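# Move the hot pot lid onto the trivet using a towel

## Task

Remove the hot lid from the pot and set it down flat, knob facing up, centred on the trivet, with no towel lying beneath it. The pot has to stay upright, and the lid may be handled only with the towel between it and the hand.

## Robot and tools

Robot: two arms on a table. left_arm carries a five-finger left hand, right_arm a five-finger right hand (mirror images). Calibrated bases in the scene frame: left_arm at (+0.051, +0.474, +0.001) m, right_arm at (+0.018, -0.442, 0) m. A post stands behind the arms. Loose objects may occasionally get nudged by something.

Scene frame: origin at table-top height, midway between the two nominal bases. +z is up, +x points out over the table, and +y points toward the left_arm side. Image left and right do not match these names. Reported positions are in metres, orientations are end_effector_quat_wxyz, and velocities are in m/s and rad/s, all in this frame. These readings can be off by a few centimetres.

Hand point: a spot 0.05 m in front of the palm and 0.15 m out from the wrist flange. Its +z axis runs along the straight fingers and +y points out of the palm. +x crosses the palm: for the right hand it points away from the thumb, for the left hand toward it. Straight fingertips extend about 0.06-0.07 m beyond the point. A wrist bracket on the little-finger side sticks out and can strike things. With the fingers level, the wrist may sit up to 0.11 m (palm down) or 0.23 m (palm up) below the point.

Row layout: every row is one list of 28 numbers, each in [-1, 1], covering both arms even if only one moves. The order is: left dx, dy, dz, rx, ry, rz; left hand little, ring, middle, index, thumb_bend, thumb_turn, force_limit, speed; then the same 14 for the right arm.
- Pose numbers are offsets, not poses. They are measured from that arm's Hand target as it stood when the action or move began, along that Hand target's own axes. 1.0 equals 0.6 m or 180 degrees. rx, ry, rz form a single rotation vector. Six zeros ask nothing new of that arm.
- Finger numbers are absolute targets. For little, ring, middle and index, +1 is straight and -1 is curled. For thumb_bend, +1 is straight and -1 is fully bent. For thumb_turn, +1 is beside the palm and -1 is across in front of it.
- force_limit runs linearly from about 0 N at -1 to 10 N at +1; the thumb motors reach 15 N.
- speed runs from nearly 0 at -1 up to full speed at +0.48 and above.
- No value means 'unchanged'. To keep a hand as it is, resend the last eight numbers actually carried out for it. If none have been sent yet, send hand_measured plus hand_force_limit and hand_speed.
- For a gentle grip, close with speed -0.94 or below. With the thumb turned in front, the hand holds things about 0.035-0.065 m thick, or handles down to about 0.025 m.

Tools:
- execute_actions(actions, cameras): actions is a list of actions. Each action is up to 15 rows, one per 1/30 s step; a short action repeats its last row. Every row in an action counts from the action's starting Hand target, and each new action starts again from the current one. cameras is a list of names, ["all"], or []. By default you get images only when actions is empty.
- move(target, speed, blend, stop_force, zero, blocking, cameras): drives each hand point along a straight path. target is one 28-number row or a list of up to 15 rows, all offsets from the same starting Hand targets. speed is in m/s (0.002 to 3.6, default 0.25); turning is limited to twice that in rad/s. blend is in metres, and 0 means stop at each corner. stop_force is in N (3 to 120), one value for both arms; an arm's path ends when its wrist feels that much push against its motion. zero (default true) re-zeroes the sensor before the move. blocking=false returns early but cannot be combined with stop_force. With stop_force, every row must carry identical hand numbers. All paths are capped at 10 s. The result adds a 'move:' line reporting how it ended (done, off_target, moving, held, fault) and any limits, such as paced (the command was clipped) or held (a check withheld steps).
- wait(seconds): from 0 to 3600; it lets a running move continue.
- stop(): brakes a running move.
- zoom_image(camera, region): camera is cam_high, cam_left_wrist or cam_right_wrist. region is [x0, y0, x1, y1] in pixels of the latest image, at most 504 by 504.
- show_instructions(): shows the reference pages.
- zero_wrist_force(arm): arm is left_arm or right_arm.
- finished_scene(scene=1): ends the scene for good.

All three cameras give 672x504 images.

Result lines:
- Hand target: the last commanded pose after clipping; the next offsets count from it. The hand often settles slightly short of it; send the missing distance as an offset if needed.
- Joint positions and joint torques.
- Wrist force and Wrist torque, along the end effector's own axes, plus a line with the peak since the last one shown.
- hand_measured, hand_stopped_by (moving, target, force, stalled, fault) and hand_load_n, each six values in motor order. A grip that is lost shows up as the load falling to about 0.
- Motor temperatures. A MOTOR HOT line appears at 70 °C; the brakes set at 85 °C.

Things to avoid:
- Commanded orientation is clipped to within 32 degrees of the measured one.
- The arms are stiff. Pushing even a little past a firm contact, about 150 N of outside force, or too much joint torque triggers a 10 s fault stop.
- Approach surfaces slowly, using stop_force.
- Do not let the hands or arms press on each other.
- Do not bring a wrist near its own base axis.
- Do not drop or fling the lid, bump or tip the pot, or hit fixed objects.
- Anything that ends up off the table fails the task.

Each tool is called in YAML: its name, and indented under it one key for each argument.

Reference images:

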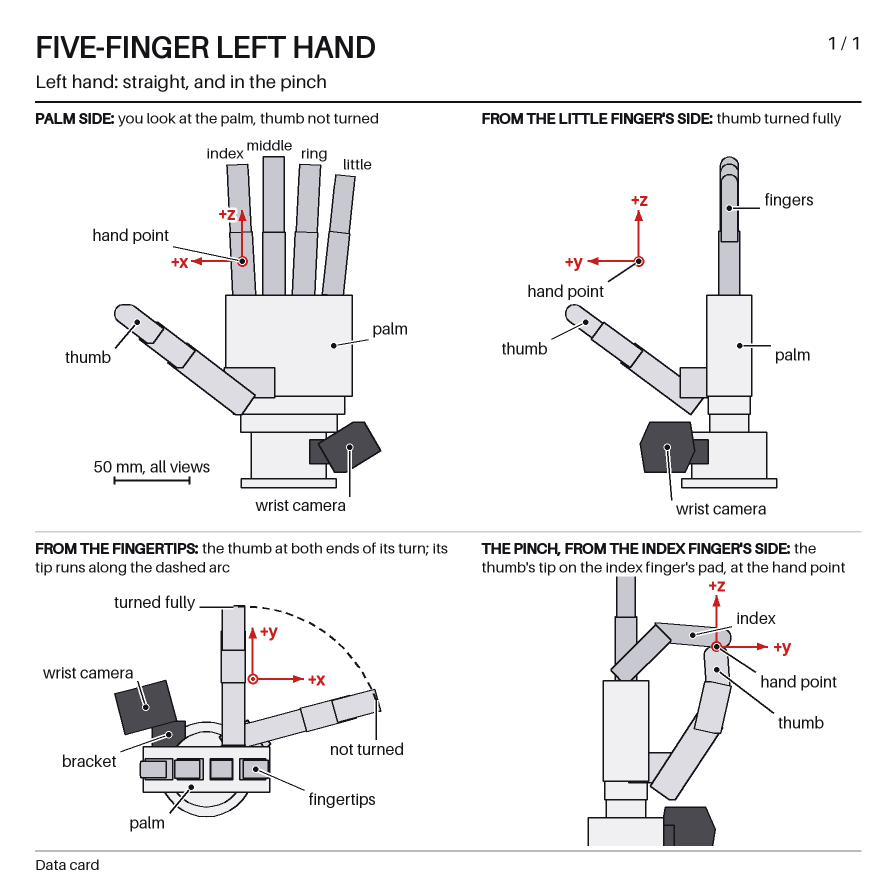

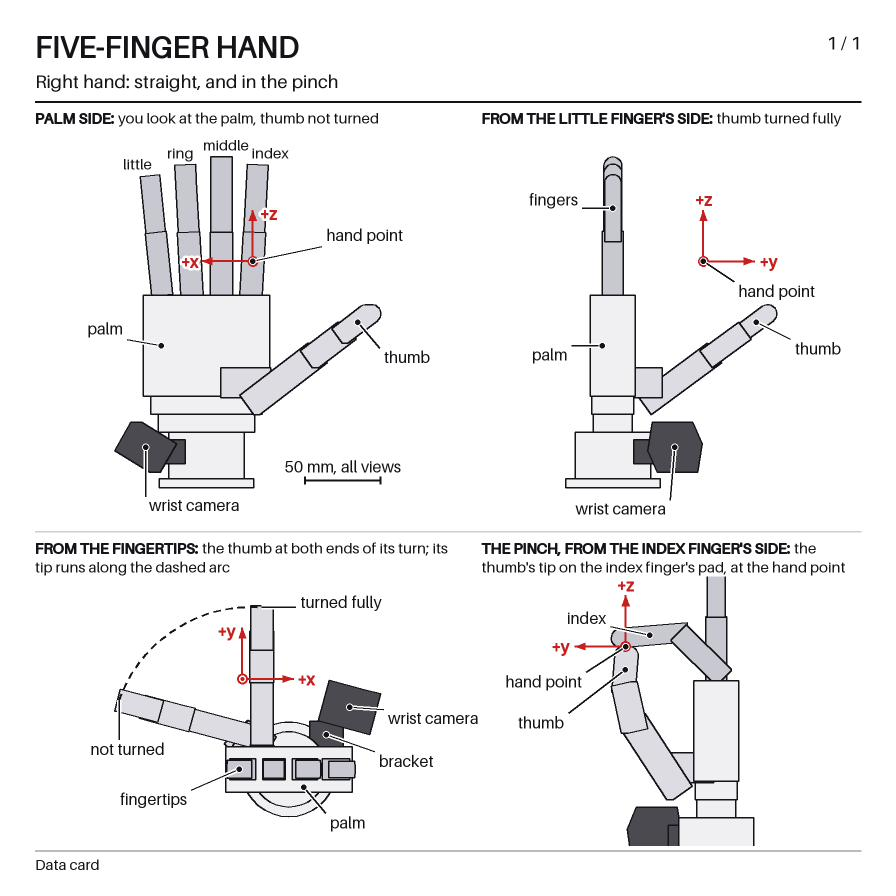

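## Session

execute_actions:
  actions: []

Scene clock: 0.00 s.
left_arm: end_effector_position=(+0.7854, +0.4498, +0.1310) hand_measured=(+1.000, +1.000, +1.000, +1.000, +1.000, +1.000) hand_load_n=(+0.0, +0.0, +0.0, +0.0, +0.0, +0.0) hand_stopped_by=(target, target, target, target, target, target) hand_force_limit=0.00 hand_speed=-0.80 end_effector_quat_wxyz=(+0.235, +0.794, +0.523, +0.204) | right_arm: end_effector_position=(+0.3954, +0.0732, +0.2005) hand_measured=(+1.000, +1.000, +1.000, +1.000, +1.000, +1.000) hand_load_n=(+0.0, +0.0, +0.0, +0.0, +0.0, +0.0) hand_stopped_by=(target, target, target, target, target, target) hand_force_limit=0.00 hand_speed=-0.80 end_effector_quat_wxyz=(+0.141, -0.551, +0.821, -0.048)
Joint positions: left_arm=[3.41 -2.191 -1.373 2.555 -1.263 0.582] | right_arm=[0.712 -0.932 1.003 1.222 1.687 -2.103]
Joint velocities: within noise
Joint torques (N m): no reading
Motor temperatures (°C): left_arm=[44 31 37 42 38 45] | right_arm=[37 43 36 40 50 51]
Wrist force (N): no reading
Wrist torque (N m): no reading
Wrist force, peak (N): no reading
Hand target: left_arm +0.7854, +0.4498, +0.1310; +0.235, +0.794, +0.523, +0.204 | right_arm +0.3954, +0.0732, +0.2005; +0.141, -0.551, +0.821, -0.048

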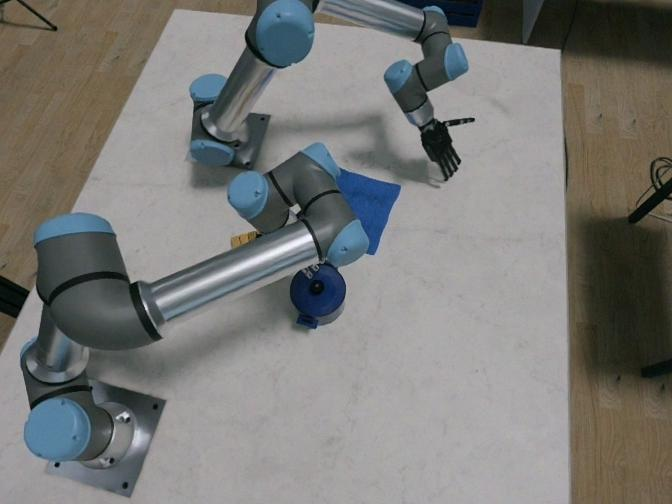

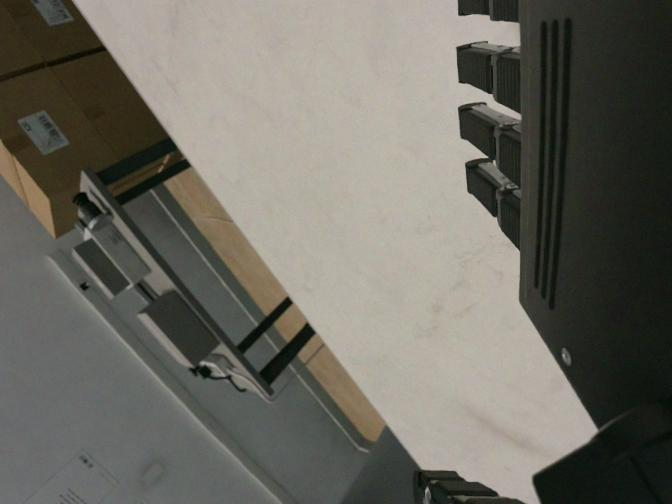

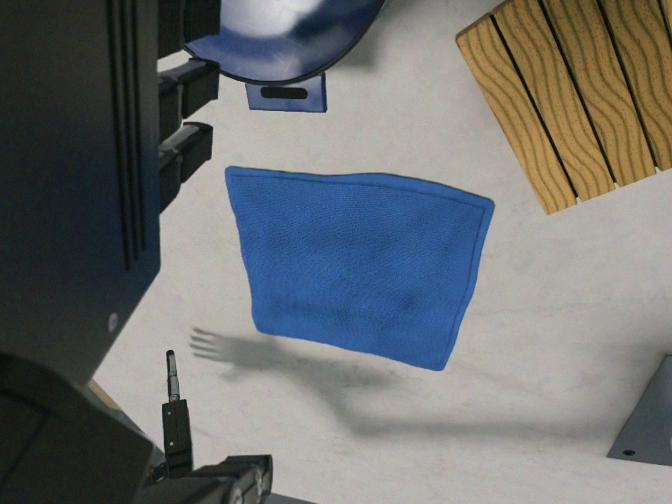

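zoom_image:
  camera: "cam_high"
  region: [210, 130, 430, 350]

zoom_image:
  camera: "cam_right_wrist"
  region: [160, 0, 664, 504]

Scaled by 2.291.

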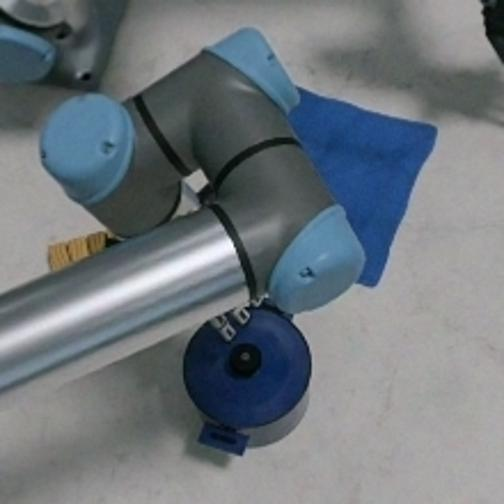

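Scaled by 1.000.

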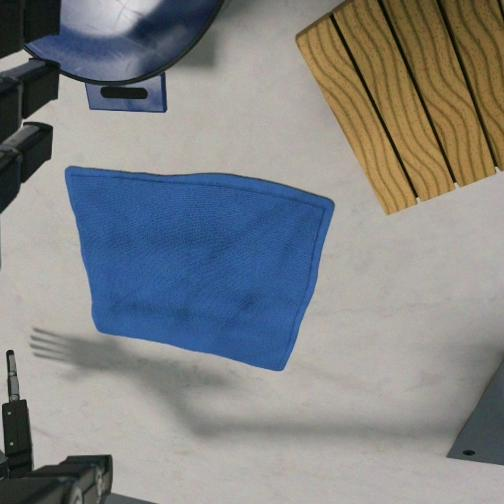

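move:
  target:
    - [0,0,0,0,0,0,1,1,1,1,1,1,0,-0.8,-0.0209,-0.0273,-0.1115,0,0,0,1,1,1,1,1,1,0,-0.8]
    - [0,0,0,0,0,0,1,1,1,1,1,1,0,-0.8,0.285,-0.1567,-0.137,0,0,0,1,1,1,1,1,1,0,-0.8]
  blend: 0.03
  speed: 0.2
  cameras: ["all"]

Scene clock: 12.10 s.
left_arm: end_effector_position=(+0.7854, +0.4498, +0.1310) hand_measured=(+1.000, +1.000, +1.000, +1.000, +1.000, +1.000) hand_load_n=(+0.0, +0.0, +0.0, +0.0, +0.0, +0.0) hand_stopped_by=(target, target, target, target, target, target) hand_force_limit=0.00 hand_speed=-0.80 end_effector_quat_wxyz=(+0.235, +0.794, +0.523, +0.204) | right_arm: end_effector_position=(+0.3956, -0.1265, +0.2706) hand_measured=(+1.000, +1.000, +1.000, +1.000, +1.000, +1.000) hand_load_n=(+0.0, +0.0, +0.0, +0.0, +0.0, +0.0) hand_stopped_by=(target, target, target, target, target, target) hand_force_limit=0.00 hand_speed=-0.80 end_effector_quat_wxyz=(+0.142, -0.551, +0.821, -0.048)
Joint positions: left_arm=[3.41 -2.191 -1.373 2.555 -1.263 0.582] | right_arm=[0.338 -1.312 1.377 1.206 1.58 -2.462]
Joint torques (N m): left_arm=[-1 42.05 19.65 -1.35 0.63 0.09] | right_arm=[-13.13 -36.43 -5.29 4.24 0.39 -1.89]
Wrist force (N): left_arm=[0.2 0.3 -0.1] | right_arm=[0.1 -0.1 0.0]
Wrist torque (N m): left_arm=[0.05 -0.03 0.00] | right_arm=[-0.01 -0.04 -0.05]
Wrist force, peak (N): left_arm=[0.2 0.6 -0.1] | right_arm=[0.5 0.5 2.2]
Hand target: left_arm +0.7854, +0.4498, +0.1310; +0.235, +0.794, +0.523, +0.204 | right_arm +0.3955, -0.1266, +0.2706; +0.141, -0.551, +0.821, -0.048
Off the commanded pose: left_arm 0.000 m, 0 deg | right_arm 0.000 m, 0 deg.
move: done
cam_right_wrist: T_world_to_cam=[[-0.94731, 0.17379, -0.26907, 0.4719], [-0.03309, 0.78243, 0.62185, -0.06197], [0.3186, 0.59799, -0.73546, 0.25759]] pos_world=[0.36292, -0.18756, 0.35496]

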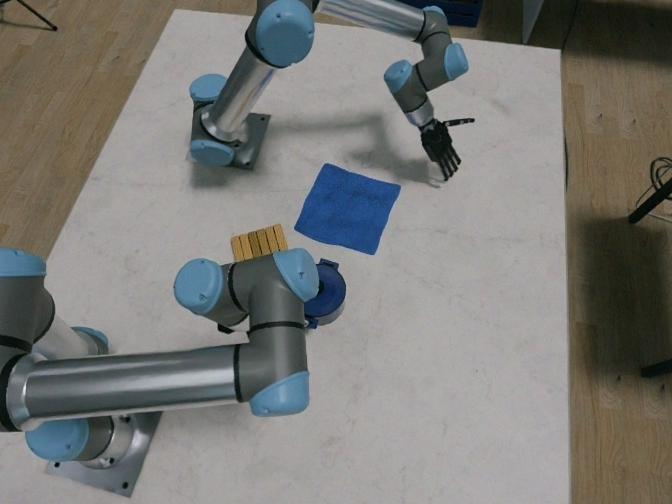

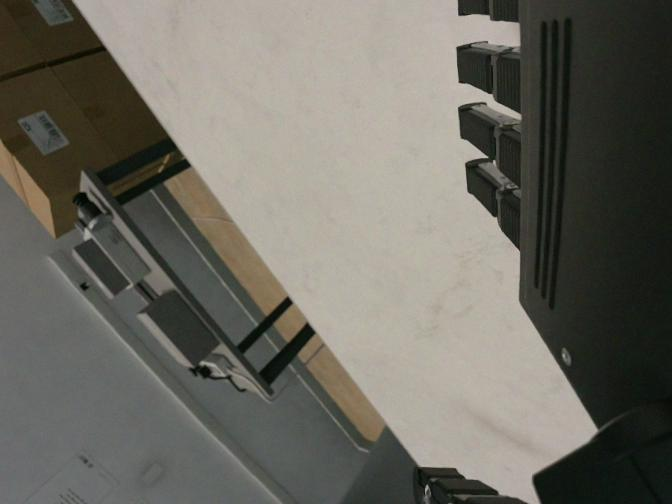

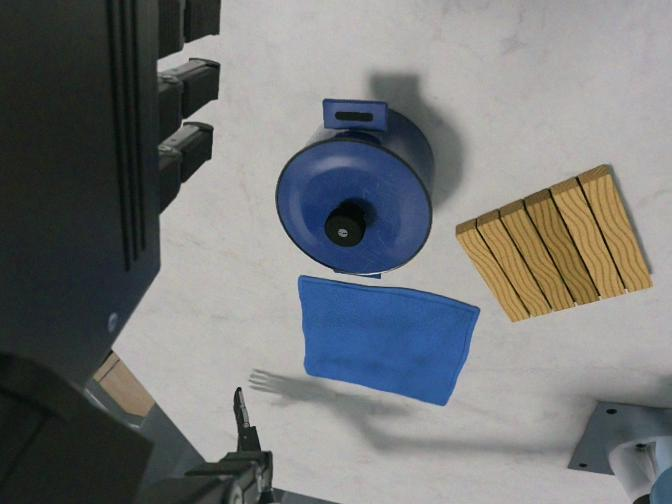

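zoom_image:
  camera: "cam_right_wrist"
  region: [250, 60, 500, 310]

zoom_image:
  camera: "cam_high"
  region: [220, 150, 420, 350]

Scaled by 2.016.

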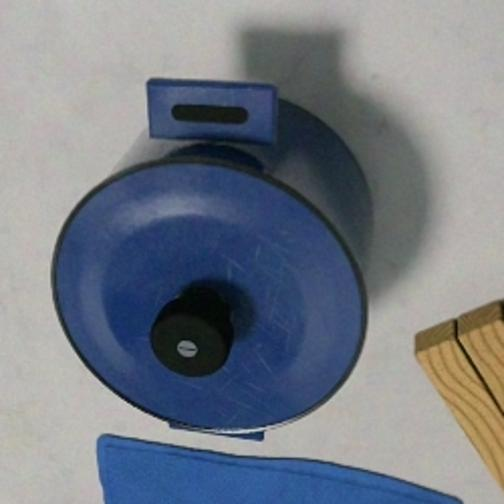

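Scaled by 2.520.

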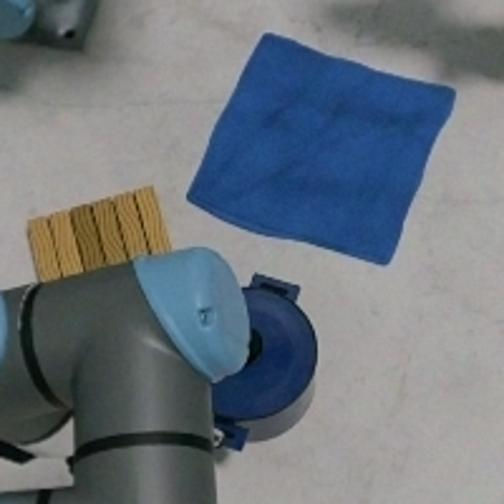

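move:
  target:
    - [-0.0115,0.0845,-0.2478,0,0,0,-1,-1,0,0,0.6,-1,0,0,0,0,0,0,0,0,-1,-1,0,0,0.6,-1,0,0]
    - [-0.1718,-0.343,-0.5742,0.3223,-0.087,-0.6628,-1,-1,0,0,0.6,-1,0,0,-0.3875,0.2237,0.0188,0.0713,-0.283,-0.5478,-1,-1,0,0,0.6,-1,0,0]
  speed: 0.2
  cameras: ["all"]

Scene clock: 45.50 s.
left_arm: end_effector_position=(+0.4001, +0.4798, +0.2804) hand_measured=(-1.000, -1.000, +0.000, +0.000, +0.600, -1.000) hand_load_n=(+0.0, +0.0, +0.0, +0.0, +0.0, +0.0) hand_stopped_by=(target, target, target, target, target, target) hand_force_limit=0.00 hand_speed=0.00 end_effector_quat_wxyz=(-0.001, -0.001, +0.914, -0.406) | right_arm: end_effector_position=(+0.3608, +0.1399, +0.2697) hand_measured=(-1.000, -1.000, +0.000, +0.000, +0.600, -1.000) hand_load_n=(+0.0, +0.0, +0.0, +0.5, +0.0, +0.0) hand_stopped_by=(target, target, target, target, target, target) hand_force_limit=0.00 hand_speed=0.00 end_effector_quat_wxyz=(-0.406, +0.914, +0.000, +0.000)
Joint positions: left_arm=[3.855 -1.814 -1.697 1.314 -0.973 -0.664] | right_arm=[0.674 -0.938 0.858 1.074 0.927 -3.887]
Joint torques (N m): left_arm=[-1.98 12.08 24.68 -2.02 -1.12 1.49] | right_arm=[-13.68 -56.63 -14.45 -0.99 -0.55 -1.02]
Wrist force (N): left_arm=[-0.8 2.6 -0.7] | right_arm=[0.4 -0.5 1.0]
Wrist torque (N m): left_arm=[0.22 0.04 -0.40] | right_arm=[0.05 0.05 0.11]
Wrist force, peak (N): left_arm=[-0.6 2.9 -0.7] | right_arm=[0.7 -0.7 1.4]
Hand target: left_arm +0.4001, +0.4798, +0.2804; -0.001, -0.001, +0.914, -0.406 | right_arm +0.3609, +0.1398, +0.2698; -0.406, +0.914, +0.000, +0.000
Off the commanded pose: left_arm 0.000 m, 0 deg | right_arm 0.000 m, 0 deg.
move: done
cam_left_wrist: T_world_to_cam=[[-0.24288, -0.68237, 0.68947, 0.22998], [-0.84586, 0.49694, 0.19385, 0.04824], [-0.47491, -0.53612, -0.69789, 0.7564]] pos_world=[0.45588, 0.53847, 0.35997]
cam_right_wrist: T_world_to_cam=[[0.22233, -0.65365, -0.7234, 0.20874], [-0.81874, -0.52804, 0.22549, 0.30267], [-0.52938, 0.54214, -0.65256, 0.40009]] pos_world=[0.41319, 0.07935, 0.34384]

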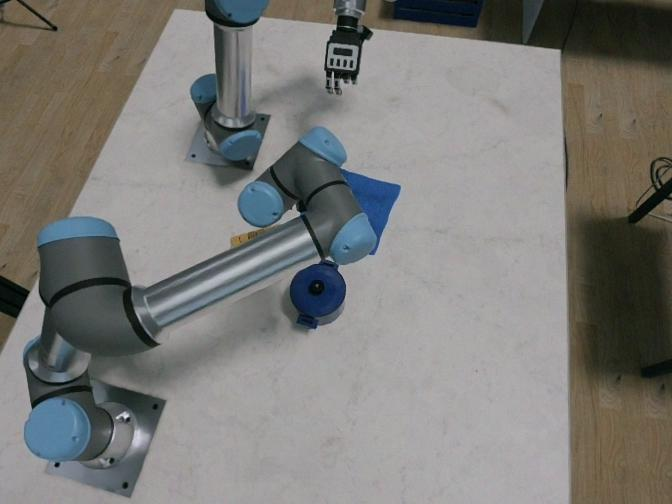

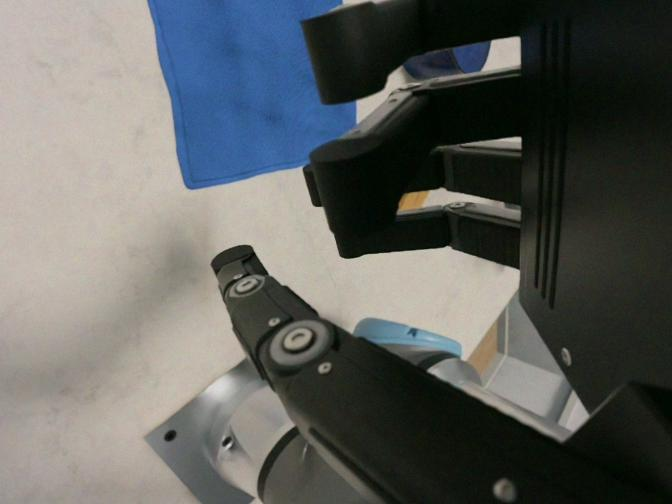

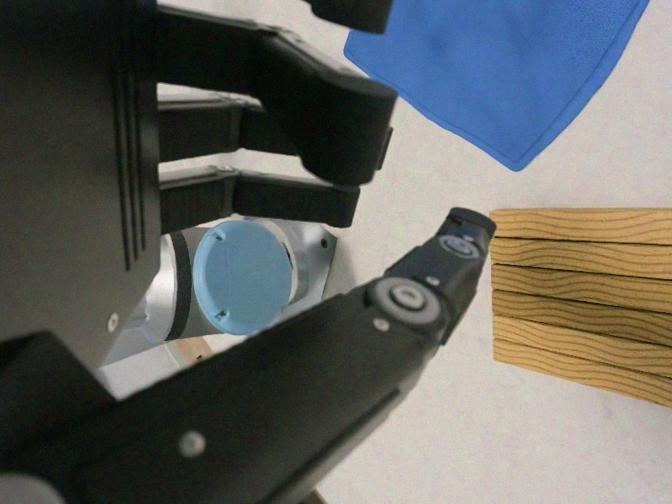

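move:
  target: [0,0,0,0,0,0,-1,-1,0,0,0.6,-1,0,0,-0.0163,0.175,0.353,0,0,0,-1,-1,-0.1,-0.1,0.7,-1,0,0]
  speed: 0.12
  cameras: ["all"]

Scene clock: 51.00 s.
left_arm: end_effector_position=(+0.4001, +0.4798, +0.2804) hand_measured=(-1.000, -1.000, +0.000, +0.000, +0.600, -1.000) hand_load_n=(+0.0, +0.0, +0.0, +0.0, +0.0, +0.0) hand_stopped_by=(target, target, target, target, target, target) hand_force_limit=0.00 hand_speed=0.00 end_effector_quat_wxyz=(-0.001, -0.001, +0.914, -0.406) | right_arm: end_effector_position=(+0.3513, +0.2268, +0.0501) hand_measured=(-1.000, -1.000, -0.100, -0.100, +0.700, -1.000) hand_load_n=(+0.0, +0.0, +0.0, +0.0, +0.0, +0.0) hand_stopped_by=(target, target, target, target, target, target) hand_force_limit=0.00 hand_speed=0.00 end_effector_quat_wxyz=(-0.406, +0.914, +0.000, +0.000)
Joint positions: left_arm=[3.855 -1.814 -1.697 1.314 -0.973 -0.664] | right_arm=[0.797 -0.694 0.982 0.634 0.998 -3.764]
Joint torques (N m): left_arm=[4.26 13.34 15.81 -3.98 -0.84 -1.86] | right_arm=[-13.07 -55.44 -6.27 1.64 -1.77 -2.06]
Wrist force (N): left_arm=[-0.7 2.8 -0.6] | right_arm=[0.7 -0.6 1.0]
Wrist torque (N m): left_arm=[0.23 0.03 -0.40] | right_arm=[0.05 0.00 0.16]
Wrist force, peak (N): left_arm=[-0.6 2.9 -0.6] | right_arm=[0.4 0.0 2.0]
Hand target: left_arm +0.4001, +0.4798, +0.2804; -0.001, -0.001, +0.914, -0.406 | right_arm +0.3514, +0.2267, +0.0500; -0.406, +0.914, +0.000, +0.000
Off the commanded pose: left_arm 0.000 m, 0 deg | right_arm 0.000 m, 0 deg.
move: done
cam_left_wrist: T_world_to_cam=[[-0.24271, -0.68229, 0.68962, 0.22993], [-0.84584, 0.49693, 0.19395, 0.04817], [-0.47502, -0.53624, -0.69771, 0.75644]] pos_world=[0.45588, 0.53857, 0.35987]
cam_right_wrist: T_world_to_cam=[[0.22269, -0.65344, -0.72348, 0.10858], [-0.81868, -0.52827, 0.22514, 0.3903], [-0.52931, 0.54217, -0.6526, 0.2045]] pos_world=[0.40359, 0.16625, 0.12414]

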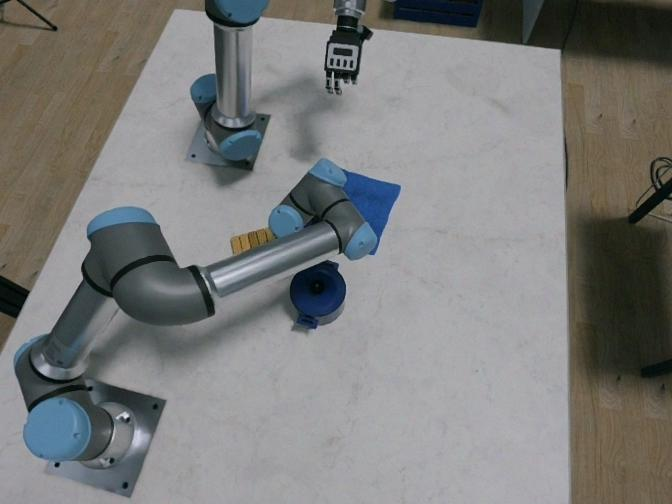

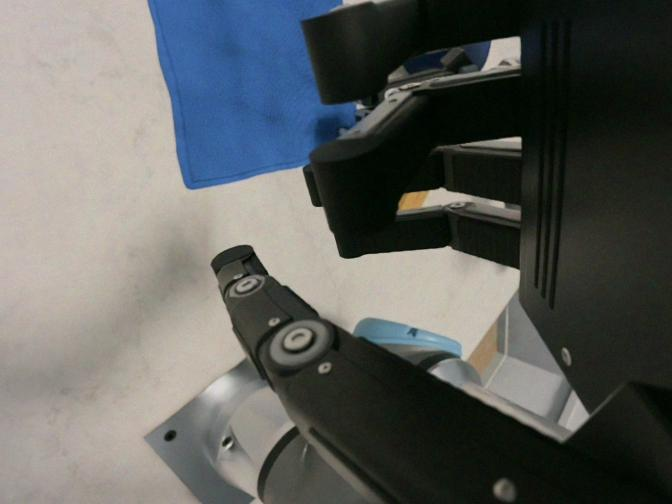

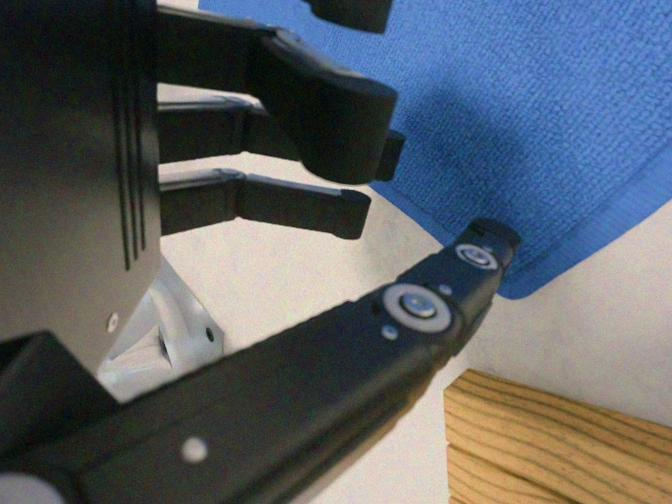

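move:
  target: [0,0,0,0,0,0,-1,-1,0,0,0.6,-1,0,0,0,0.0217,0.0307,0,0,0,-1,-1,-0.1,-0.1,0.7,-1,0,0]
  speed: 0.05

move:
  target: [0,0,0,0,0,0,-1,-1,0,0,0.6,-1,0,0,0,0.031,0.0279,0,0,0,-1,-1,-0.1,-0.1,0.7,-1,0,0]
  speed: 0.01
  stop_force: 4
  cameras: ["all"]

Scene clock: 52.73 s.
left_arm: end_effector_position=(+0.4001, +0.4798, +0.2804) hand_measured=(-1.000, -1.000, +0.000, +0.000, +0.600, -1.000) hand_load_n=(+0.0, +0.0, +0.0, +0.0, +0.0, +0.0) hand_stopped_by=(target, target, target, target, target, target) hand_force_limit=0.00 hand_speed=0.00 end_effector_quat_wxyz=(-0.001, -0.001, +0.914, -0.406) | right_arm: end_effector_position=(+0.3513, +0.2317, +0.0277) hand_measured=(-1.000, -1.000, -0.100, -0.100, +0.700, -1.000) hand_load_n=(+0.0, +0.0, +0.0, +0.0, +0.0, +0.0) hand_stopped_by=(target, target, target, target, target, target) hand_force_limit=0.00 hand_speed=0.00 end_effector_quat_wxyz=(-0.406, +0.914, +0.000, +0.000) end_effector_velocity=(-0.001, -0.001, +0.003) end_effector_angular_velocity=(-0.003, +0.001, +0.000)
Joint positions: left_arm=[3.855 -1.814 -1.697 1.314 -0.973 -0.664] | right_arm=[0.803 -0.664 0.986 0.598 1.002 -3.758]
Joint velocities: left_arm=[within noise] | right_arm=[0 -0.004 0 0.008 0.001 -0.001]
Joint torques (N m): left_arm=[7.2 14 12.21 -4.05 -0.94 -1.82] | right_arm=[2.08 -67.86 -15.02 3.71 -0.39 0.82]
Wrist force (N): left_arm=[-0.9 2.6 -0.5] | right_arm=[0.5 -0.9 0.8]
Wrist torque (N m): left_arm=[0.21 0.06 -0.40] | right_arm=[0.02 0.05 0.08]
Wrist force, peak (N): left_arm=[-0.8 3.0 -0.6] | right_arm=[0.7 -0.5 1.3]
Hand target: left_arm +0.4001, +0.4798, +0.2804; -0.001, -0.001, +0.914, -0.406 | right_arm +0.3514, +0.2317, +0.0280; -0.406, +0.914, +0.000, +0.000
Off the commanded pose: left_arm 0.000 m, 0 deg | right_arm 0.000 m, 0 deg.
move: done

Scene clock: 54.23 s.
left_arm: end_effector_position=(+0.4001, +0.4798, +0.2804) hand_measured=(-1.000, -1.000, +0.000, +0.000, +0.600, -1.000) hand_load_n=(+0.0, +0.0, +0.0, +0.0, +0.0, +0.0) hand_stopped_by=(target, target, target, target, target, target) hand_force_limit=0.00 hand_speed=0.00 end_effector_quat_wxyz=(-0.001, -0.001, +0.914, -0.406) | right_arm: end_effector_position=(+0.3513, +0.2317, +0.0237) hand_measured=(-1.000, -1.000, -0.100, -0.100, +0.700, -1.000) hand_load_n=(+0.0, +0.0, -0.5, +0.0, +0.0, +0.0) hand_stopped_by=(target, target, target, target, target, target) hand_force_limit=0.00 hand_speed=0.00 end_effector_quat_wxyz=(-0.406, +0.914, +0.000, +0.000)
Joint positions: left_arm=[3.855 -1.814 -1.697 1.314 -0.973 -0.664] | right_arm=[0.803 -0.661 0.99 0.591 1.002 -3.758]
Joint torques (N m): left_arm=[8.52 13.28 9.65 -3.79 -0.69 -1.67] | right_arm=[-3.97 -64.42 -25.48 3.66 0.38 -1.15]
Wrist force (N): left_arm=[-0.8 2.7 -0.5] | right_arm=[0.5 -4.6 -0.5]
Wrist torque (N m): left_arm=[0.22 0.05 -0.41] | right_arm=[-0.13 0.08 0.00]
Wrist force, peak (N): left_arm=[-0.8 2.9 -0.5] | right_arm=[0.7 -6.5 -1.2]
Hand target: left_arm +0.4001, +0.4798, +0.2804; -0.001, -0.001, +0.914, -0.406 | right_arm +0.3513, +0.2317, +0.0237; -0.406, +0.914, +0.000, +0.000 (not the last commanded pose)
Off the commanded pose: left_arm 0.000 m, 0 deg | right_arm 0.021 m, 0 deg.
move: contact (right_arm)
cam_left_wrist: T_world_to_cam=[[-0.24271, -0.68229, 0.68962, 0.22993], [-0.84584, 0.49693, 0.19395, 0.04817], [-0.47502, -0.53624, -0.69771, 0.75644]] pos_world=[0.45588, 0.53857, 0.35987]
cam_right_wrist: T_world_to_cam=[[0.22269, -0.65344, -0.72348, 0.09273], [-0.81868, -0.52827, 0.22514, 0.39889], [-0.52931, 0.54217, -0.6526, 0.18474]] pos_world=[0.4037, 0.17115, 0.09784]

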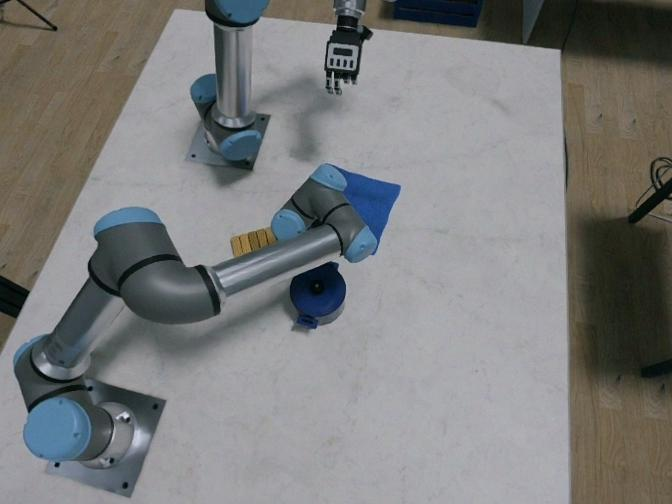

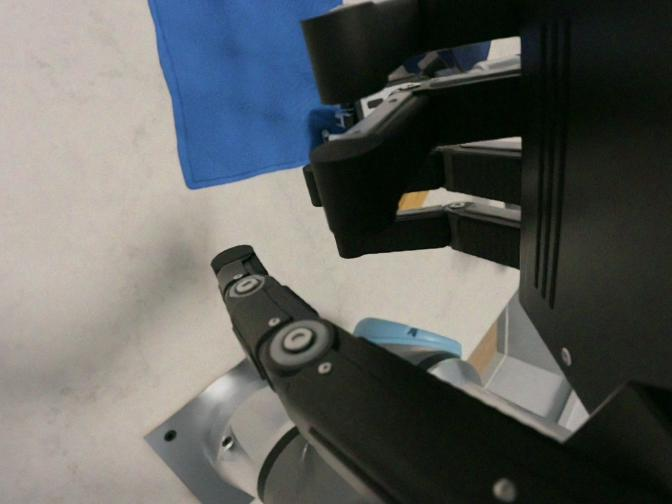

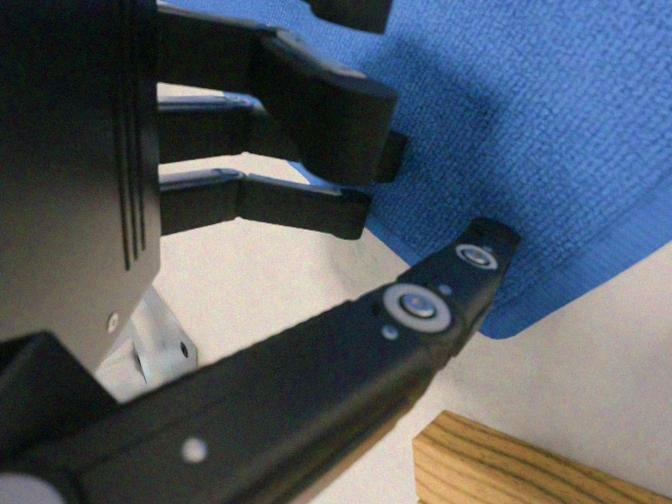

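move:
  target: [0,0,0,0,0,0,-1,-1,0,0,0.6,-1,0,0,0,0,0,0,0,0,-1,-1,0,0,0.5,-1,0,0]
  speed: 0.05

move:
  target: [0,0,0,0,0,0,-1,-1,0,0,0.6,-1,0,0,0,0.0124,0.0112,0,0,0,-1,-1,0,0,0.5,-1,0,0]
  speed: 0.005
  stop_force: 4
  cameras: ["cam_right_wrist"]

Scene clock: 55.93 s.
left_arm: end_effector_position=(+0.4001, +0.4798, +0.2804) hand_measured=(-1.000, -1.000, +0.000, +0.000, +0.600, -1.000) hand_load_n=(+0.0, +0.0, +0.0, +0.0, +0.0, +0.0) hand_stopped_by=(target, target, target, target, target, target) hand_force_limit=0.00 hand_speed=0.00 end_effector_quat_wxyz=(-0.001, -0.001, +0.914, -0.406) | right_arm: end_effector_position=(+0.3514, +0.2317, +0.0238) hand_measured=(-1.000, -1.000, -0.010, +0.000, +0.500, -1.000) hand_load_n=(+0.0, +0.0, -11.0, +0.0, +0.0, +0.0) hand_stopped_by=(target, target, stalled, target, target, target) hand_force_limit=0.00 hand_speed=0.00 end_effector_quat_wxyz=(-0.406, +0.914, +0.000, +0.000)
Joint positions: left_arm=[3.855 -1.814 -1.697 1.314 -0.973 -0.664] | right_arm=[0.803 -0.661 0.99 0.591 1.002 -3.758]
Joint torques (N m): left_arm=[10.99 13.19 7.67 -3.82 -0.83 -1.69] | right_arm=[8.56 -40.93 -16.13 1.47 1.04 -0.04]
Wrist force (N): left_arm=[-0.9 2.4 -0.5] | right_arm=[-0.2 -9.0 -12.8]
Wrist torque (N m): left_arm=[0.18 0.06 -0.40] | right_arm=[-0.10 0.43 -0.11]
Wrist force, peak (N): left_arm=[-0.9 2.7 -0.8] | right_arm=[0.1 -9.6 -13.3]
Hand target: left_arm +0.4001, +0.4798, +0.2804; -0.001, -0.001, +0.914, -0.406 | right_arm +0.3513, +0.2317, +0.0237; -0.406, +0.914, +0.000, +0.000
Off the commanded pose: left_arm 0.000 m, 0 deg | right_arm 0.000 m, 0 deg.
move: done

Scene clock: 57.20 s.
left_arm: end_effector_position=(+0.4001, +0.4798, +0.2804) hand_measured=(-1.000, -1.000, +0.000, +0.000, +0.600, -1.000) hand_load_n=(+0.0, +0.0, +0.0, +0.0, +0.0, +0.0) hand_stopped_by=(target, target, target, target, target, target) hand_force_limit=0.00 hand_speed=0.00 end_effector_quat_wxyz=(-0.001, -0.001, +0.914, -0.406) | right_arm: end_effector_position=(+0.3514, +0.2317, +0.0235) hand_measured=(-1.000, -1.000, -0.012, +0.000, +0.500, -1.000) hand_load_n=(+0.0, +0.0, -12.0, +0.0, +0.0, +0.0) hand_stopped_by=(target, target, stalled, target, target, target) hand_force_limit=0.00 hand_speed=0.00 end_effector_quat_wxyz=(-0.406, +0.914, +0.000, +0.001)
Joint positions: left_arm=[3.855 -1.814 -1.697 1.314 -0.973 -0.664] | right_arm=[0.803 -0.661 0.99 0.59 1.002 -3.758]
Joint torques (N m): left_arm=[9.91 14.26 7.38 -3.82 -0.94 -1.79] | right_arm=[9.07 -53.23 -20.63 2.77 0.98 0.16]
Wrist force (N): left_arm=[-0.6 2.5 -0.6] | right_arm=[-0.2 -12.9 -14.7]
Wrist torque (N m): left_arm=[0.20 0.02 -0.38] | right_arm=[-0.17 0.47 -0.21]
Wrist force, peak (N): left_arm=[-0.9 2.9 -0.7] | right_arm=[0.2 -15.8 -16.1]
Hand target: left_arm +0.4001, +0.4798, +0.2804; -0.001, -0.001, +0.914, -0.406 | right_arm +0.3514, +0.2317, +0.0235; -0.406, +0.914, +0.000, +0.001 (not the last commanded pose)
Off the commanded pose: left_arm 0.000 m, 0 deg | right_arm 0.010 m, 0 deg.
move: contact (right_arm)
cam_right_wrist: T_world_to_cam=[[0.22273, -0.65332, -0.72358, 0.09248], [-0.81876, -0.52825, 0.22493, 0.399], [-0.52918, 0.54234, -0.65256, 0.18446]] pos_world=[0.4037, 0.17116, 0.09754]

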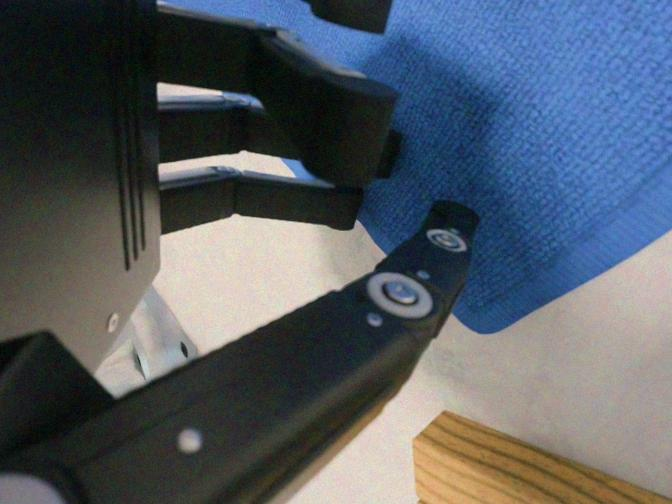

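move:
  target: [0,0,0,0,0,0,-1,-1,0,0,0.6,-1,0,0,0,0,0,0,0,0,-1,-1,-0.2,0,0.5,-1,0,0]
  speed: 0.05

move:
  target: [0,0,0,0,0,0,-1,-1,0,0,0.6,-1,0,0,0,0.0124,0.0112,0,0,0,-1,-1,-0.2,0,0.5,-1,0,0]
  speed: 0.005
  stop_force: 4
  cameras: ["cam_right_wrist"]

Scene clock: 58.13 s.
left_arm: end_effector_position=(+0.4001, +0.4798, +0.2804) hand_measured=(-1.000, -1.000, +0.000, +0.000, +0.600, -1.000) hand_load_n=(+0.0, +0.0, +0.0, +0.0, +0.0, +0.0) hand_stopped_by=(target, target, target, target, target, target) hand_force_limit=0.00 hand_speed=0.00 end_effector_quat_wxyz=(-0.001, -0.001, +0.914, -0.406) | right_arm: end_effector_position=(+0.3514, +0.2317, +0.0235) hand_measured=(-1.000, -1.000, -0.200, +0.000, +0.500, -1.000) hand_load_n=(+0.0, +0.0, +0.0, +0.0, +0.0, +0.0) hand_stopped_by=(target, target, target, target, target, target) hand_force_limit=0.00 hand_speed=0.00 end_effector_quat_wxyz=(-0.406, +0.914, +0.000, +0.001)
Joint positions: left_arm=[3.855 -1.814 -1.697 1.314 -0.973 -0.664] | right_arm=[0.803 -0.661 0.99 0.59 1.002 -3.758]
Joint torques (N m): left_arm=[10.88 14.62 8.12 -3.95 -0.94 -1.77] | right_arm=[9.06 -53.58 -20.97 2.33 0.03 0.2]
Wrist force (N): left_arm=[-0.8 2.5 -0.4] | right_arm=[0.7 -0.5 1.1]
Wrist torque (N m): left_arm=[0.19 0.05 -0.39] | right_arm=[0.07 -0.01 0.11]
Wrist force, peak (N): left_arm=[-0.8 2.9 -0.6] | right_arm=[-0.1 -13.4 -15.1]
Hand target: left_arm +0.4001, +0.4798, +0.2804; -0.001, -0.001, +0.914, -0.406 | right_arm +0.3514, +0.2317, +0.0235; -0.406, +0.914, +0.000, +0.001
Off the commanded pose: left_arm 0.000 m, 0 deg | right_arm 0.000 m, 0 deg.
move: done

Scene clock: 59.63 s.
left_arm: end_effector_position=(+0.4001, +0.4798, +0.2804) hand_measured=(-1.000, -1.000, +0.000, +0.000, +0.600, -1.000) hand_load_n=(+0.0, +0.0, +0.0, +0.0, +0.0, +0.0) hand_stopped_by=(target, target, target, target, target, target) hand_force_limit=0.00 hand_speed=0.00 end_effector_quat_wxyz=(-0.001, -0.001, +0.914, -0.406) | right_arm: end_effector_position=(+0.3514, +0.2318, +0.0221) hand_measured=(-1.000, -1.000, -0.200, +0.000, +0.500, -1.000) hand_load_n=(+0.0, +0.0, +0.5, -1.0, +0.0, +0.5) hand_stopped_by=(target, target, target, target, target, target) hand_force_limit=0.00 hand_speed=0.00 end_effector_quat_wxyz=(-0.406, +0.914, +0.000, +0.001)
Joint positions: left_arm=[3.855 -1.814 -1.697 1.314 -0.973 -0.664] | right_arm=[0.803 -0.659 0.991 0.587 1.002 -3.758]
Joint torques (N m): left_arm=[9.44 13.31 8.77 -3.88 -0.92 -1.74] | right_arm=[9.32 -64.6 -25.62 3.54 -0.75 0]
Wrist force (N): left_arm=[-0.7 2.8 -0.5] | right_arm=[0.2 -4.4 -1.0]
Wrist torque (N m): left_arm=[0.24 0.03 -0.40] | right_arm=[-0.08 0.06 0.06]
Wrist force, peak (N): left_arm=[-0.7 2.9 -0.5] | right_arm=[0.2 -5.8 -1.6]
Hand target: left_arm +0.4001, +0.4798, +0.2804; -0.001, -0.001, +0.914, -0.406 | right_arm +0.3514, +0.2318, +0.0221; -0.406, +0.914, +0.000, +0.001 (not the last commanded pose)
Off the commanded pose: left_arm 0.000 m, 0 deg | right_arm 0.009 m, 0 deg.
move: contact (right_arm)
cam_right_wrist: T_world_to_cam=[[0.22286, -0.65325, -0.7236, 0.09152], [-0.81876, -0.5283, 0.22477, 0.39946], [-0.52911, 0.54236, -0.6526, 0.18358]] pos_world=[0.4038, 0.17126, 0.09624]

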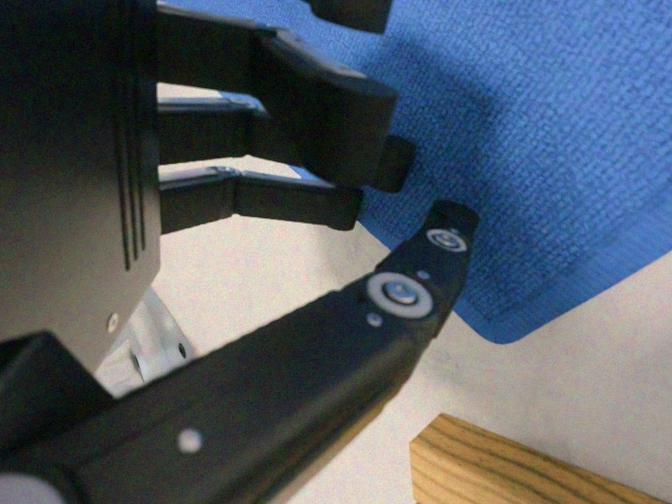

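move:
  target: [0,0,0,0,0,0,-1,-1,0,0,0.6,-1,0,0,0,0.0099,0.0089,0,0,0,-1,-1,-0.5,-0.4,0.1,-1,0,-0.94]
  speed: 0.004
  stop_force: 6
  cameras: ["cam_right_wrist"]

Scene clock: 63.23 s.
left_arm: end_effector_position=(+0.4001, +0.4798, +0.2804) hand_measured=(-1.000, -1.000, +0.000, +0.000, +0.600, -1.000) hand_load_n=(+0.0, +0.0, +0.0, +0.0, +0.0, +0.0) hand_stopped_by=(target, target, target, target, target, target) hand_force_limit=0.00 hand_speed=0.00 end_effector_quat_wxyz=(-0.001, -0.001, +0.914, -0.406) | right_arm: end_effector_position=(+0.3514, +0.2318, +0.0141) hand_measured=(-1.000, -1.000, -0.406, -0.400, +0.372, -1.000) hand_load_n=(+0.0, +0.0, +5.5, +0.0, +7.0, +0.5) hand_stopped_by=(target, target, force, target, force, target) hand_force_limit=0.00 hand_speed=-0.94 end_effector_quat_wxyz=(-0.406, +0.914, +0.000, +0.001)
Joint positions: left_arm=[3.855 -1.814 -1.697 1.314 -0.973 -0.664] | right_arm=[0.803 -0.652 0.999 0.572 1.002 -3.758]
Joint torques (N m): left_arm=[9.73 13.66 7.95 -4.05 -1.07 -1.72] | right_arm=[-4.01 -40.98 -8.42 1.81 -1.24 -2.11]
Wrist force (N): left_arm=[-0.7 2.6 -0.7] | right_arm=[0.5 -5.4 -2.9]
Wrist torque (N m): left_arm=[0.22 0.03 -0.39] | right_arm=[-0.26 0.10 0.02]
Wrist force, peak (N): left_arm=[-0.9 2.9 -0.5] | right_arm=[0.2 -8.1 -1.5]
Hand target: left_arm +0.4001, +0.4798, +0.2804; -0.001, -0.001, +0.914, -0.406 | right_arm +0.3514, +0.2318, +0.0141; -0.406, +0.914, +0.000, +0.001
Off the commanded pose: left_arm 0.000 m, 0 deg | right_arm 0.000 m, 0 deg.
move: done
cam_right_wrist: T_world_to_cam=[[0.22291, -0.65322, -0.72361, 0.08571], [-0.81875, -0.52834, 0.22472, 0.40126], [-0.52911, 0.54236, -0.6526, 0.17836]] pos_world=[0.4038, 0.17126, 0.08824]

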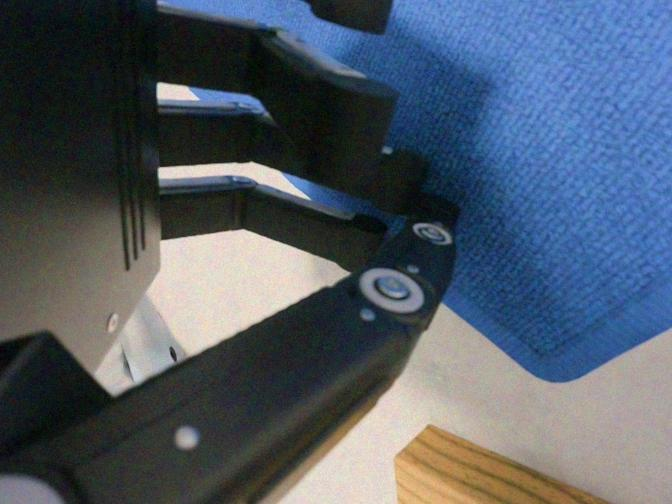

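zoom_image:
  camera: "cam_right_wrist"
  region: [340, 120, 620, 400]

move:
  target: [0,0,0,0,0,0,-1,-1,0,0,0.6,-1,0,0,0,-0.0372,-0.0335,0,0,0,-1,-1,-0.5,-0.4,0.1,-1,0,-0.94]
  speed: 0.04
  cameras: ["all"]

Scaled by 1.800.

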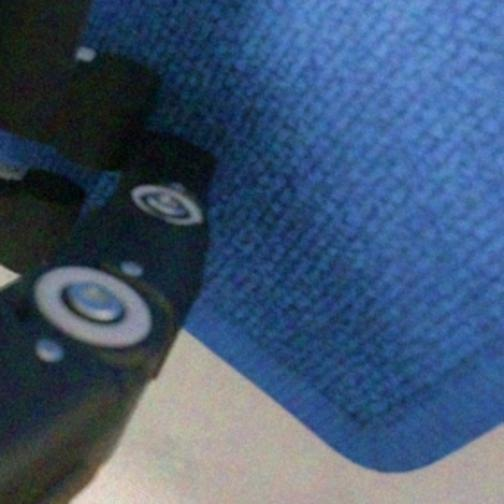

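Scene clock: 64.67 s.
left_arm: end_effector_position=(+0.4001, +0.4798, +0.2804) hand_measured=(-1.000, -1.000, +0.000, +0.000, +0.600, -1.000) hand_load_n=(+0.0, +0.0, +0.0, +0.0, +0.0, +0.0) hand_stopped_by=(target, target, target, target, target, target) hand_force_limit=0.00 hand_speed=0.00 end_effector_quat_wxyz=(-0.001, -0.001, +0.914, -0.406) | right_arm: end_effector_position=(+0.3515, +0.2318, +0.0444) hand_measured=(-1.000, -1.000, -0.406, -0.400, +0.372, -1.000) hand_load_n=(+0.0, +0.0, +5.5, +0.0, +7.5, +0.5) hand_stopped_by=(target, target, force, target, force, target) hand_force_limit=0.00 hand_speed=-0.94 end_effector_quat_wxyz=(-0.406, +0.914, +0.000, +0.001) end_effector_velocity=(+0.000, +0.000, -0.002) end_effector_angular_velocity=(+0.001, +0.000, +0.000)
Joint positions: left_arm=[3.855 -1.814 -1.697 1.314 -0.973 -0.664] | right_arm=[0.803 -0.679 0.968 0.629 1.002 -3.758]
Joint velocities: left_arm=[within noise] | right_arm=[0 0.001 0.002 -0.005 -0.001 0.001]
Joint torques (N m): left_arm=[9.64 13.17 8.01 -4.03 -0.94 -1.7] | right_arm=[1.67 -41.12 -6.59 -0.95 0.7 1.98]
Wrist force (N): left_arm=[-0.6 2.6 -0.5] | right_arm=[0.8 -0.3 1.0]
Wrist torque (N m): left_arm=[0.22 0.01 -0.38] | right_arm=[0.10 -0.02 0.13]
Wrist force, peak (N): left_arm=[-0.9 2.7 -0.9] | right_arm=[0.7 -5.5 -3.2]
Hand target: left_arm +0.4001, +0.4798, +0.2804; -0.001, -0.001, +0.914, -0.406 | right_arm +0.3514, +0.2318, +0.0442; -0.406, +0.914, +0.000, +0.001
Off the commanded pose: left_arm 0.000 m, 0 deg | right_arm 0.000 m, 0 deg.
move: done
cam_left_wrist: T_world_to_cam=[[-0.24271, -0.68229, 0.68962, 0.22993], [-0.84584, 0.49693, 0.19395, 0.04817], [-0.47502, -0.53624, -0.69771, 0.75644]] pos_world=[0.45588, 0.53857, 0.35987]
cam_right_wrist: T_world_to_cam=[[0.22303, -0.65307, -0.72371, 0.10757], [-0.81885, -0.52833, 0.22441, 0.39453], [-0.52891, 0.54256, -0.6526, 0.19801]] pos_world=[0.4038, 0.17126, 0.11854]

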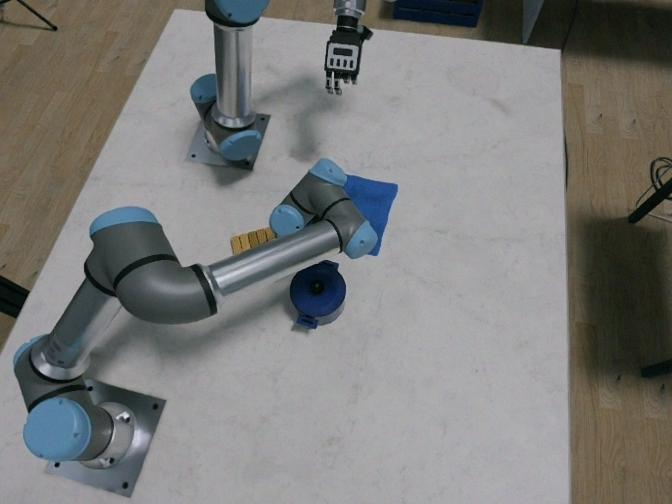

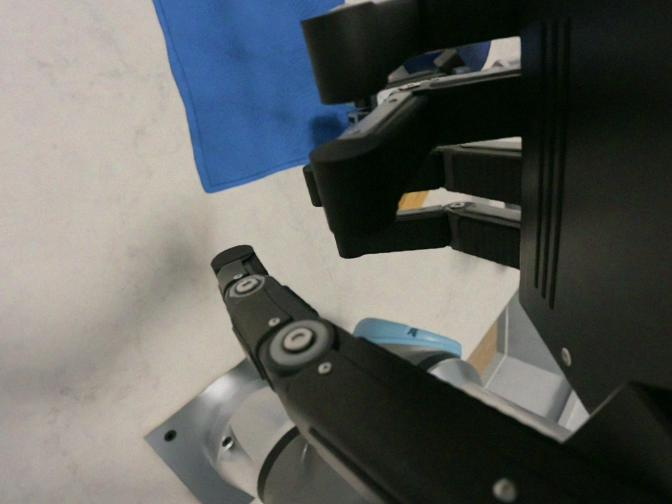

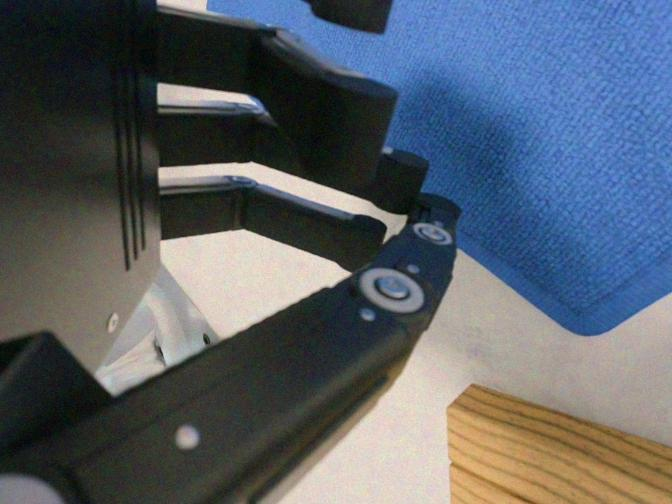

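move:
  target: [0,0,0,0,0,0,-1,-1,0,0,0.6,-1,0,0,0,0,0,0,0,0,-1,-1,-1,-1,0.7,-1,0,0]
  speed: 0.04

move:
  target: [0,0,0,0,0,0,-1,-1,0,0,0.6,-1,0,0,0,0.0372,0.0335,0,0,0,-1,-1,-1,-1,0.7,-1,0,0]
  speed: 0.008
  stop_force: 3
  cameras: ["cam_right_wrist"]

Scene clock: 71.93 s.
left_arm: end_effector_position=(+0.4001, +0.4798, +0.2804) hand_measured=(-1.000, -1.000, +0.000, +0.000, +0.600, -1.000) hand_load_n=(+0.0, +0.0, +0.0, +0.0, +0.0, +0.0) hand_stopped_by=(target, target, target, target, target, target) hand_force_limit=0.00 hand_speed=0.00 end_effector_quat_wxyz=(-0.001, -0.001, +0.914, -0.406) | right_arm: end_effector_position=(+0.3514, +0.2318, +0.0441) hand_measured=(-1.000, -1.000, -0.408, -1.000, +0.700, -1.000) hand_load_n=(+0.0, +0.0, +0.0, +0.0, +0.0, +0.0) hand_stopped_by=(target, target, force, target, target, target) hand_force_limit=0.00 hand_speed=0.00 end_effector_quat_wxyz=(-0.406, +0.914, +0.000, +0.001)
Joint positions: left_arm=[3.855 -1.814 -1.697 1.314 -0.973 -0.664] | right_arm=[0.803 -0.679 0.968 0.629 1.002 -3.758]
Joint torques (N m): left_arm=[9.26 13.48 8.67 -3.8 -1.03 -1.71] | right_arm=[12.59 -41.34 -6.98 -1.32 0.71 2.07]
Wrist force (N): left_arm=[-0.9 2.7 -0.5] | right_arm=[0.8 -0.9 1.0]
Wrist torque (N m): left_arm=[0.23 0.06 -0.41] | right_arm=[0.02 -0.02 0.11]
Wrist force, peak (N): left_arm=[-1.2 2.8 -0.7] | right_arm=[0.9 -0.5 1.3]
Hand target: left_arm +0.4001, +0.4798, +0.2804; -0.001, -0.001, +0.914, -0.406 | right_arm +0.3514, +0.2318, +0.0442; -0.406, +0.914, +0.000, +0.001
Off the commanded pose: left_arm 0.000 m, 0 deg | right_arm 0.000 m, 0 deg.
move: done

Scene clock: 76.30 s.
left_arm: end_effector_position=(+0.4001, +0.4798, +0.2804) hand_measured=(-1.000, -1.000, +0.000, +0.000, +0.600, -1.000) hand_load_n=(+0.0, +0.0, +0.0, +0.0, +0.0, +0.0) hand_stopped_by=(target, target, target, target, target, target) hand_force_limit=0.00 hand_speed=0.00 end_effector_quat_wxyz=(-0.001, -0.001, +0.914, -0.406) | right_arm: end_effector_position=(+0.3514, +0.2318, +0.0181) hand_measured=(-1.000, -1.000, -0.408, -1.000, +0.700, -1.000) hand_load_n=(+0.0, +0.0, +0.0, +0.0, +0.0, +0.0) hand_stopped_by=(target, target, force, target, target, target) hand_force_limit=0.00 hand_speed=0.00 end_effector_quat_wxyz=(-0.406, +0.914, +0.000, +0.001)
Joint positions: left_arm=[3.855 -1.814 -1.697 1.314 -0.973 -0.664] | right_arm=[0.803 -0.656 0.995 0.58 1.002 -3.758]
Joint torques (N m): left_arm=[11.2 14.45 7.87 -4.11 -1.1 -1.58] | right_arm=[-11.67 -64.62 -25.69 3.41 -0.68 -2.01]
Wrist force (N): left_arm=[-0.6 2.7 -0.5] | right_arm=[0.3 -3.2 -1.5]
Wrist torque (N m): left_arm=[0.22 0.01 -0.39] | right_arm=[-0.13 0.08 0.07]
Wrist force, peak (N): left_arm=[-0.8 2.9 -0.7] | right_arm=[0.2 -3.9 -2.6]
Hand target: left_arm +0.4001, +0.4798, +0.2804; -0.001, -0.001, +0.914, -0.406 | right_arm +0.3514, +0.2318, +0.0181; -0.406, +0.914, +0.000, +0.001 (not the last commanded pose)
Off the commanded pose: left_arm 0.000 m, 0 deg | right_arm 0.004 m, 0 deg.
move: contact (right_arm)
cam_right_wrist: T_world_to_cam=[[0.22286, -0.65325, -0.7236, 0.08856], [-0.81876, -0.5283, 0.22477, 0.40038], [-0.52911, 0.54236, -0.6526, 0.1809]] pos_world=[0.4038, 0.17126, 0.09214]

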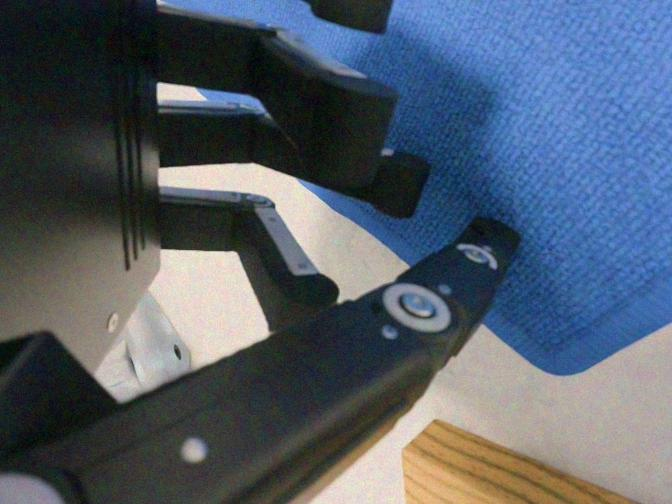

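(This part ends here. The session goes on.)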